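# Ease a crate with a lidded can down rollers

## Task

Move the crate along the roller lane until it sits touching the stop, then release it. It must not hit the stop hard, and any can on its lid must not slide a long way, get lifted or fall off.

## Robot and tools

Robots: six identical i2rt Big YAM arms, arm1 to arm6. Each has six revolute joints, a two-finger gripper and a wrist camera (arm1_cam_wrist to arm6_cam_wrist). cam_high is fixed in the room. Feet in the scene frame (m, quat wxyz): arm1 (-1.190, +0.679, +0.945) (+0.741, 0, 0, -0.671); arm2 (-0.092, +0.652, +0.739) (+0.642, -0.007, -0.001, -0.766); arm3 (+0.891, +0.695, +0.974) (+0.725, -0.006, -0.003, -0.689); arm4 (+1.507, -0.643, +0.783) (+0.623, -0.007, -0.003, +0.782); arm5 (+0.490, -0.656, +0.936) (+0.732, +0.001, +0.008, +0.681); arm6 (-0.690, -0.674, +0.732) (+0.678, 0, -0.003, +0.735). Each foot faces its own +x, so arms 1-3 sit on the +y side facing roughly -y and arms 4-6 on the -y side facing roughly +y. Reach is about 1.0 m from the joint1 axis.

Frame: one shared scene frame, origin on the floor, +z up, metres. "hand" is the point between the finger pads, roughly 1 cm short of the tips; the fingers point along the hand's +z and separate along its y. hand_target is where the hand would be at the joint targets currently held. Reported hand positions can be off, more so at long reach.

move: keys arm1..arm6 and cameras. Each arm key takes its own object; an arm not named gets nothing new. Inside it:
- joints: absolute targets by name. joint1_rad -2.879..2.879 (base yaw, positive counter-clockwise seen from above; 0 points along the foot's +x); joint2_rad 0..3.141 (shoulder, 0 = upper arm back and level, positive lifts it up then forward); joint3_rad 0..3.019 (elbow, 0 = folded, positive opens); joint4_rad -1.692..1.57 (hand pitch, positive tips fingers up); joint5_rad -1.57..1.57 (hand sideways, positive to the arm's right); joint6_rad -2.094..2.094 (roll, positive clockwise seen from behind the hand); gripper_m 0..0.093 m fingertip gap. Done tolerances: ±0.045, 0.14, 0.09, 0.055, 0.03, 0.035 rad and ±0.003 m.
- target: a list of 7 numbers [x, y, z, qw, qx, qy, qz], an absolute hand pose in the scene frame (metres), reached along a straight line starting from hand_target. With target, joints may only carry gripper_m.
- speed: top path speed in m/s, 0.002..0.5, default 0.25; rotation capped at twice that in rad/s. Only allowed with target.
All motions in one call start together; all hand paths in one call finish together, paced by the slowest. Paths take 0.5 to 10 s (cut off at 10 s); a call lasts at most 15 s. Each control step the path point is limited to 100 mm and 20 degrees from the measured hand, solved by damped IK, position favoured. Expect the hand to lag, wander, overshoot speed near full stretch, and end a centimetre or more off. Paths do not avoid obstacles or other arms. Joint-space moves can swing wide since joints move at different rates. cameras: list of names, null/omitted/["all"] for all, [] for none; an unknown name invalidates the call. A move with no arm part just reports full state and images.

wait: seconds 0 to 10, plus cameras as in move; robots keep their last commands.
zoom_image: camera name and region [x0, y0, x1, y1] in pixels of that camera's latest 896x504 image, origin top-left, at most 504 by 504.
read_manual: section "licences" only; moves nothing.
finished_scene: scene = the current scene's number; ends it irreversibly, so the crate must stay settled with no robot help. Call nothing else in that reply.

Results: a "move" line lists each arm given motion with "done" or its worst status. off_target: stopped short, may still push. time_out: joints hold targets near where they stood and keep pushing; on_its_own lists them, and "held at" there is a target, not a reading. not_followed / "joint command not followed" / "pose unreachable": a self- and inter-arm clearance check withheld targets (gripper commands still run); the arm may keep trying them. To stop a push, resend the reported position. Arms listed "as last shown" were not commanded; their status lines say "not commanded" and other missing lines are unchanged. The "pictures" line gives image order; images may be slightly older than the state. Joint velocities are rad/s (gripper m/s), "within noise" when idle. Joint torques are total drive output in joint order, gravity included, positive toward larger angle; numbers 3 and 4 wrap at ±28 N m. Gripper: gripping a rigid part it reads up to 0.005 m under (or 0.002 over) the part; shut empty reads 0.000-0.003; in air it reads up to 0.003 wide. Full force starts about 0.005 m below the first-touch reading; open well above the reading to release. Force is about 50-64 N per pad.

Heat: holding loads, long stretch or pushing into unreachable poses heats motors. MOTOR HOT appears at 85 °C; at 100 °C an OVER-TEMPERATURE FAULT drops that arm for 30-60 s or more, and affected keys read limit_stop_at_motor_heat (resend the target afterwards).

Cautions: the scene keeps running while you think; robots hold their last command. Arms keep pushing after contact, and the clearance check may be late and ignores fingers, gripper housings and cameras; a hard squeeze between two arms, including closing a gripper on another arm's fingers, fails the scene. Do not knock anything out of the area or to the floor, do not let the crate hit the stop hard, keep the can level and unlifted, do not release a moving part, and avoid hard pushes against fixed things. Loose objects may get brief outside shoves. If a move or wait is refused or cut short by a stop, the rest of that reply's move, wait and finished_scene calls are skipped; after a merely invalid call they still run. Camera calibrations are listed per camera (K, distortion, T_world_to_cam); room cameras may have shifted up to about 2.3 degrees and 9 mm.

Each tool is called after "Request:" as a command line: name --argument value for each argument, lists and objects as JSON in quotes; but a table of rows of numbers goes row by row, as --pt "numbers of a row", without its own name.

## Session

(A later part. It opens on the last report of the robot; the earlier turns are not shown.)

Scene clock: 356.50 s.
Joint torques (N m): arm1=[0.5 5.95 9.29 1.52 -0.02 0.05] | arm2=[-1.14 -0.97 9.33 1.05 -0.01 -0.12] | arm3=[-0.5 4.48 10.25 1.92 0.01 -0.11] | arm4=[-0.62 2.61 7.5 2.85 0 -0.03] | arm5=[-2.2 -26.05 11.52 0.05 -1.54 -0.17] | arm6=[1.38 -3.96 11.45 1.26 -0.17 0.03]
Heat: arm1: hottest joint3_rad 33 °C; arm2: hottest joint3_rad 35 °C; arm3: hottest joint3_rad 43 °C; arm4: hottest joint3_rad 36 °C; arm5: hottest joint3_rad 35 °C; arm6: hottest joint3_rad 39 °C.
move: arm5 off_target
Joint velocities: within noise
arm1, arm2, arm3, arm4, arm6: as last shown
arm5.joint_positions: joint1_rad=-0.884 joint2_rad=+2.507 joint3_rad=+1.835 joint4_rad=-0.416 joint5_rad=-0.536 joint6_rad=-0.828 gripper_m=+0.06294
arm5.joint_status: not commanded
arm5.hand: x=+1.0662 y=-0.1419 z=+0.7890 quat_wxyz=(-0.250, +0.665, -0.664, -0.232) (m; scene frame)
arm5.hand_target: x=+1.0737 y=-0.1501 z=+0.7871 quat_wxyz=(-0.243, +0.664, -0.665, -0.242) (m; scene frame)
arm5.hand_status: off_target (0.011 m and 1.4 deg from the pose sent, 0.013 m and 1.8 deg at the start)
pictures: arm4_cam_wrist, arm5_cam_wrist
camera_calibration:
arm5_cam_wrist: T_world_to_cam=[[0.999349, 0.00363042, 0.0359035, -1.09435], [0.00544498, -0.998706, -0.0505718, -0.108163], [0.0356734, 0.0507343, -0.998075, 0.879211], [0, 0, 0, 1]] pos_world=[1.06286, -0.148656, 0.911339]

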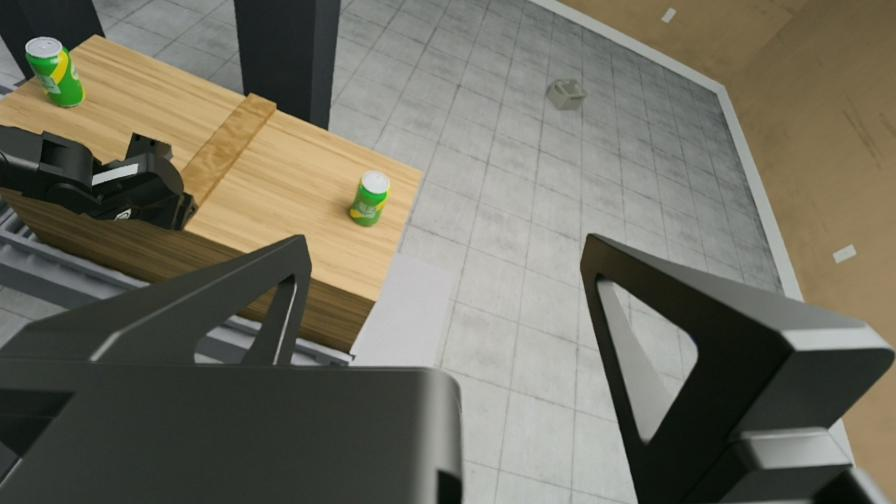

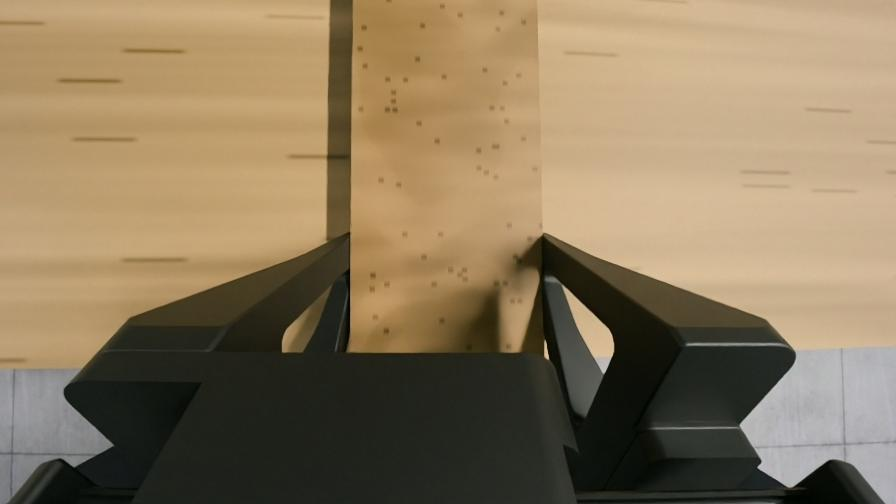

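Request:
move --arm5 '{"joints":{"gripper_m":0.093}}' --cameras '["arm4_cam_wrist","arm5_cam_wrist"]'

Scene clock: 361.93 s.
Joint torques (N m): arm1=[0.56 6.12 9.26 1.57 -0.01 0.02] | arm2=[-0.97 -0.79 9.33 1.05 0 -0.11] | arm3=[-0.44 4.42 10.19 1.94 0 -0.1] | arm4=[-0.67 2.55 7.43 2.86 0 -0.06] | arm5=[-1.08 -26.11 11.33 1.09 -0.61 -0.09] | arm6=[1.44 -4.01 11.47 1.26 -0.17 0.04]
Heat: arm1: hottest joint3_rad 33 °C; arm2: hottest joint3_rad 35 °C; arm3: hottest joint3_rad 43 °C; arm4: hottest joint3_rad 36 °C; arm5: hottest joint3_rad 35 °C; arm6: hottest joint3_rad 39 °C.
move: arm5 done
Joint velocities: within noise
arm1, arm2, arm3, arm4, arm6: as last shown
arm5.joint_positions: joint1_rad=-0.901 joint2_rad=+2.507 joint3_rad=+1.836 joint4_rad=-0.448 joint5_rad=-0.559 joint6_rad=-0.837 gripper_m=+0.09292
arm5.joint_status: all done
arm5.hand: x=+1.0676 y=-0.1531 z=+0.7882 quat_wxyz=(-0.239, +0.662, -0.668, -0.242) (m; scene frame)
arm5.hand_target: x=+1.0737 y=-0.1501 z=+0.7871 quat_wxyz=(-0.243, +0.664, -0.665, -0.242) (m; scene frame)
arm5.hand_status: not commanded
pictures: arm4_cam_wrist, arm5_cam_wrist
camera_calibration:
arm5_cam_wrist: T_world_to_cam=[[0.999985, 0.00316614, 0.00449994, -1.07164], [0.00338511, -0.998768, -0.0495145, -0.118093], [0.00433763, 0.049529, -0.998763, 0.912694], [0, 0, 0, 1]] pos_world=[1.06806, -0.15976, 0.910541]

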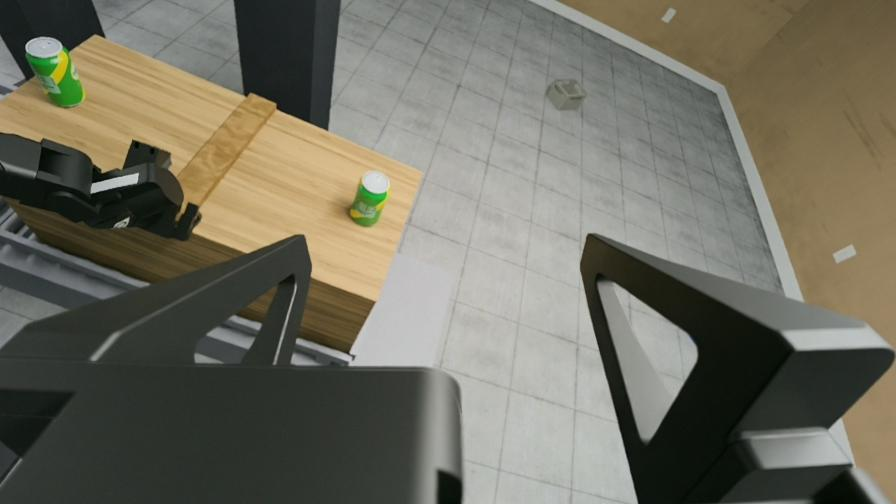

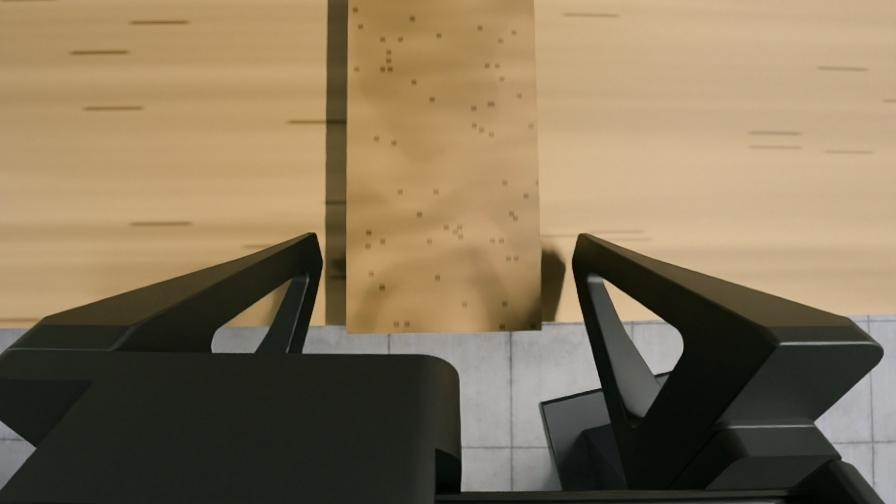

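Retract slowly and check.

Request:
move --arm5 '{"target":[1.068,-0.26,0.93,0.242,-0.664,0.664,0.242],"speed":0.08}' --cameras '["arm4_cam_wrist","arm5_cam_wrist"]'

Request:
move --arm5 '{"target":[0.7,-0.38,1.15,0.242,-0.664,0.664,0.242],"speed":0.12}' --cameras '["arm4_cam_wrist","arm3_cam_wrist","cam_high"]'

Request:
zoom_image --camera "arm4_cam_wrist" --region '[280, 200, 420, 380]'

Scene clock: 370.10 s.
Joint torques (N m): arm1=[0.44 6.07 9.26 1.62 -0.02 0.05] | arm2=[-1.32 -1.08 9.32 1.06 0 -0.11] | arm3=[-0.26 4.54 10.21 1.91 0.01 -0.11] | arm4=[-0.62 2.61 7.49 2.81 -0.01 -0.04] | arm5=[-0.85 -25.58 8.06 0.96 -0.68 -0.12] | arm6=[1.38 -4.01 11.47 1.26 -0.17 0.04]
Heat: arm1: hottest joint3_rad 33 °C; arm2: hottest joint3_rad 35 °C; arm3: hottest joint3_rad 43 °C; arm4: hottest joint3_rad 37 °C; arm5: hottest joint3_rad 35 °C; arm6: hottest joint3_rad 39 °C.
move: arm5 done
Joint velocities: within noise
arm1.joint_positions: joint1_rad=+0.663 joint2_rad=+0.482 joint3_rad=+1.331 joint4_rad=-1.298 joint5_rad=-0.081 joint6_rad=-0.422 gripper_m=+0.09396
arm1.joint_status: not commanded
arm1.hand: x=-1.0464 y=+0.5489 z=+1.4903 quat_wxyz=(-0.454, -0.141, -0.834, +0.279) (m; scene frame)
arm1.hand_target: x=-1.0487 y=+0.5513 z=+1.5031 quat_wxyz=(-0.464, -0.139, -0.827, +0.286) (m; scene frame)
arm1.hand_status: not commanded
arm2, arm6: as last shown
arm3.joint_positions: joint1_rad=+0.151 joint2_rad=+0.467 joint3_rad=+1.334 joint4_rad=-1.271 joint5_rad=-0.243 joint6_rad=+0.486 gripper_m=+0.09396
arm3.joint_status: not commanded
arm3.hand: x=+0.9701 y=+0.5294 z=+1.5325 quat_wxyz=(-0.540, -0.620, -0.550, +0.147) (m; scene frame)
arm3.hand_target: x=+0.9693 y=+0.5337 z=+1.5426 quat_wxyz=(-0.549, -0.613, -0.547, +0.152) (m; scene frame)
arm3.hand_status: not commanded
arm4.joint_positions: joint1_rad=-0.110 joint2_rad=+0.514 joint3_rad=+1.452 joint4_rad=-1.290 joint5_rad=-0.009 joint6_rad=-0.312 gripper_m=+0.09396
arm4.joint_status: not commanded
arm4.hand: x=+1.4752 y=-0.4572 z=+1.3804 quat_wxyz=(-0.442, +0.695, -0.439, -0.360) (m; scene frame)
arm4.hand_target: x=+1.4755 y=-0.4612 z=+1.3904 quat_wxyz=(-0.450, +0.689, -0.435, -0.366) (m; scene frame)
arm4.hand_status: not commanded
arm5.joint_positions: joint1_rad=-1.036 joint2_rad=+2.178 joint3_rad=+1.628 joint4_rad=-0.641 joint5_rad=-0.614 joint6_rad=-0.990 gripper_m=+0.09294
arm5.joint_status: not commanded
arm5.hand: x=+1.0711 y=-0.2556 z=+0.9272 quat_wxyz=(-0.244, +0.663, -0.665, -0.241) (m; scene frame)
arm5.hand_target: x=+1.0680 y=-0.2600 z=+0.9298 quat_wxyz=(-0.242, +0.664, -0.665, -0.242) (m; scene frame)
arm5.hand_status: done (0.006 m and 0.3 deg from the pose sent, 0.178 m and 0.6 deg at the start)
pictures: arm4_cam_wrist, arm5_cam_wrist
camera_calibration:
arm5_cam_wrist: T_world_to_cam=[[0.999863, 0.00699811, 0.0150195, -1.08418], [0.00780937, -0.998475, -0.0546528, -0.213437], [0.0146141, 0.0547626, -0.998392, 1.0467], [0, 0, 0, 1]] pos_world=[1.0704, -0.262844, 1.04963]

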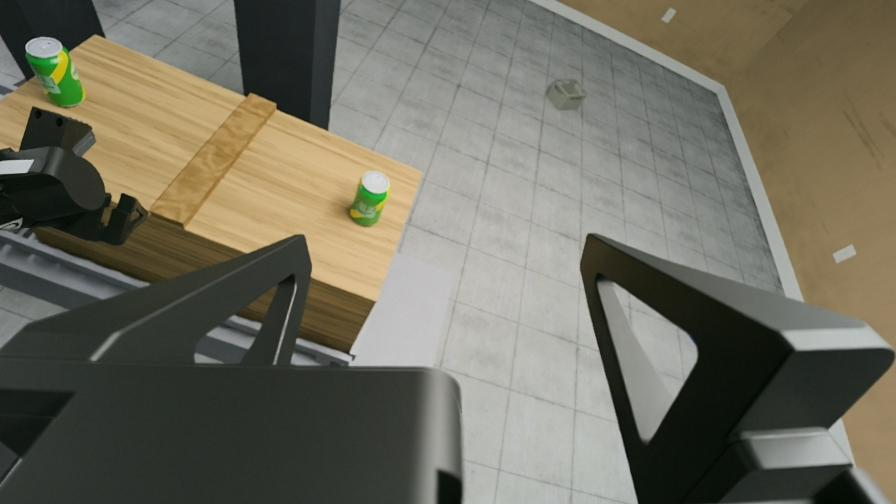

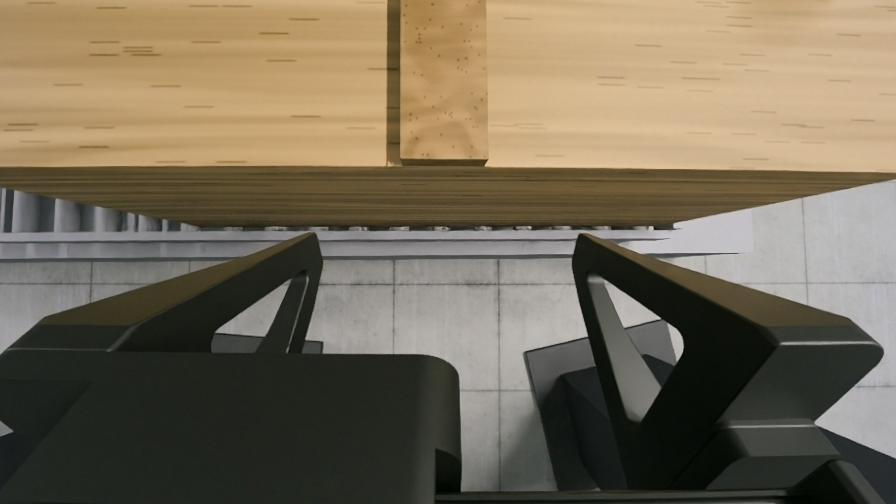

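Scene clock: 374.57 s.
Joint torques (N m): arm1=[0.56 5.77 9.31 1.58 -0.01 0.04] | arm2=[-1.96 -0.85 9.39 1.06 0.01 -0.09] | arm3=[-0.44 4.42 10.25 1.89 0 -0.11] | arm4=[-0.62 2.61 7.53 2.91 -0.02 -0.04] | arm5=[-0.09 -5.42 9.54 1.22 -0.25 0.04] | arm6=[1.44 -3.96 11.47 1.26 -0.17 0.04]
Heat: arm1: hottest joint3_rad 33 °C; arm2: hottest joint3_rad 35 °C; arm3: hottest joint3_rad 43 °C; arm4: hottest joint3_rad 37 °C; arm5: hottest joint3_rad 35 °C; arm6: hottest joint3_rad 39 °C.
move: arm5 done
Joint velocities: within noise
arm1, arm2, arm3, arm4, arm6: as last shown
arm5.joint_positions: joint1_rad=-0.839 joint2_rad=+0.936 joint3_rad=+0.791 joint4_rad=-0.916 joint5_rad=-0.534 joint6_rad=-0.781 gripper_m=+0.09294
arm5.joint_status: not commanded
arm5.hand: x=+0.7064 y=-0.3772 z=+1.1563 quat_wxyz=(-0.251, +0.665, -0.661, -0.241) (m; scene frame)
arm5.hand_target: x=+0.7001 y=-0.3800 z=+1.1500 quat_wxyz=(-0.242, +0.664, -0.664, -0.242) (m; scene frame)
arm5.hand_status: done (0.009 m and 1.1 deg from the pose sent, 0.450 m and 0.3 deg at the start)
pictures: arm3_cam_wrist, arm4_cam_wrist, cam_high

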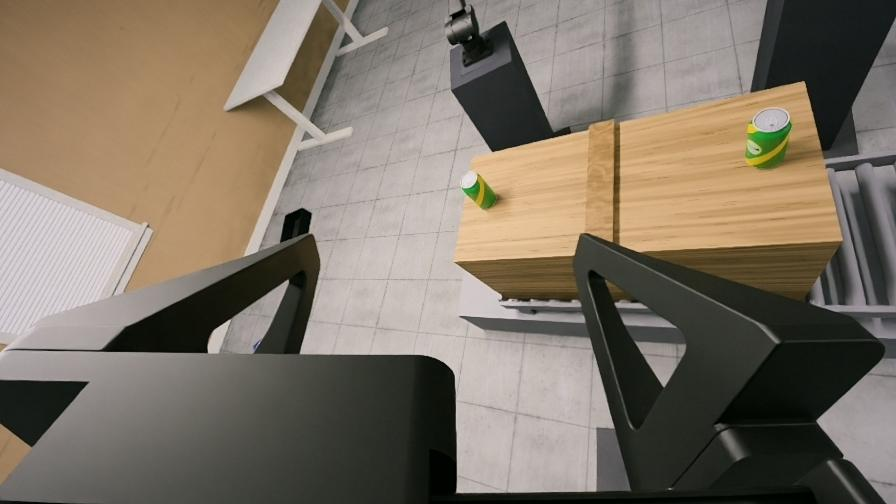

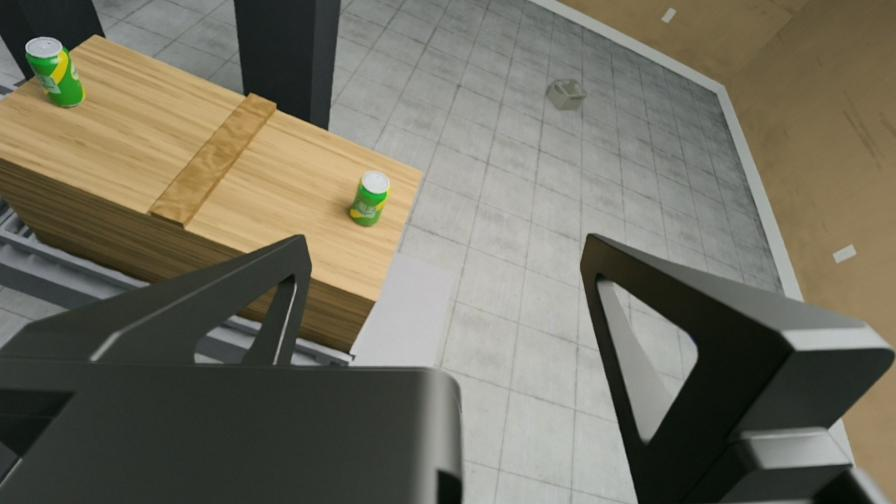

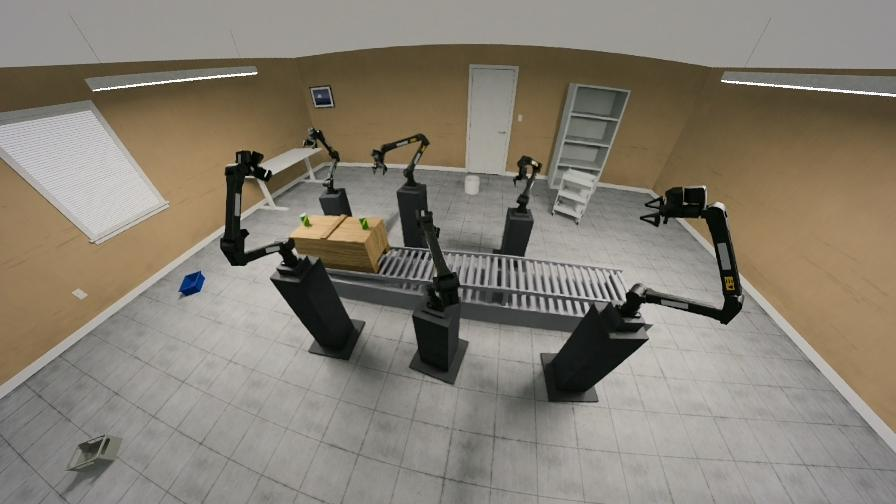

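Scaled by 2.800 from the camera's 896x504 image, which has a finer 1280x720 frame.

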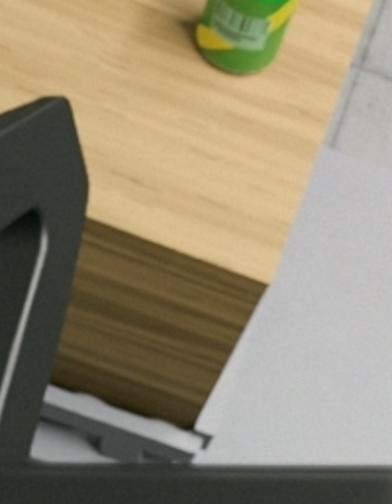

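Stable.

Request:
finished_scene --scene 1

The scene is finished: the task was done.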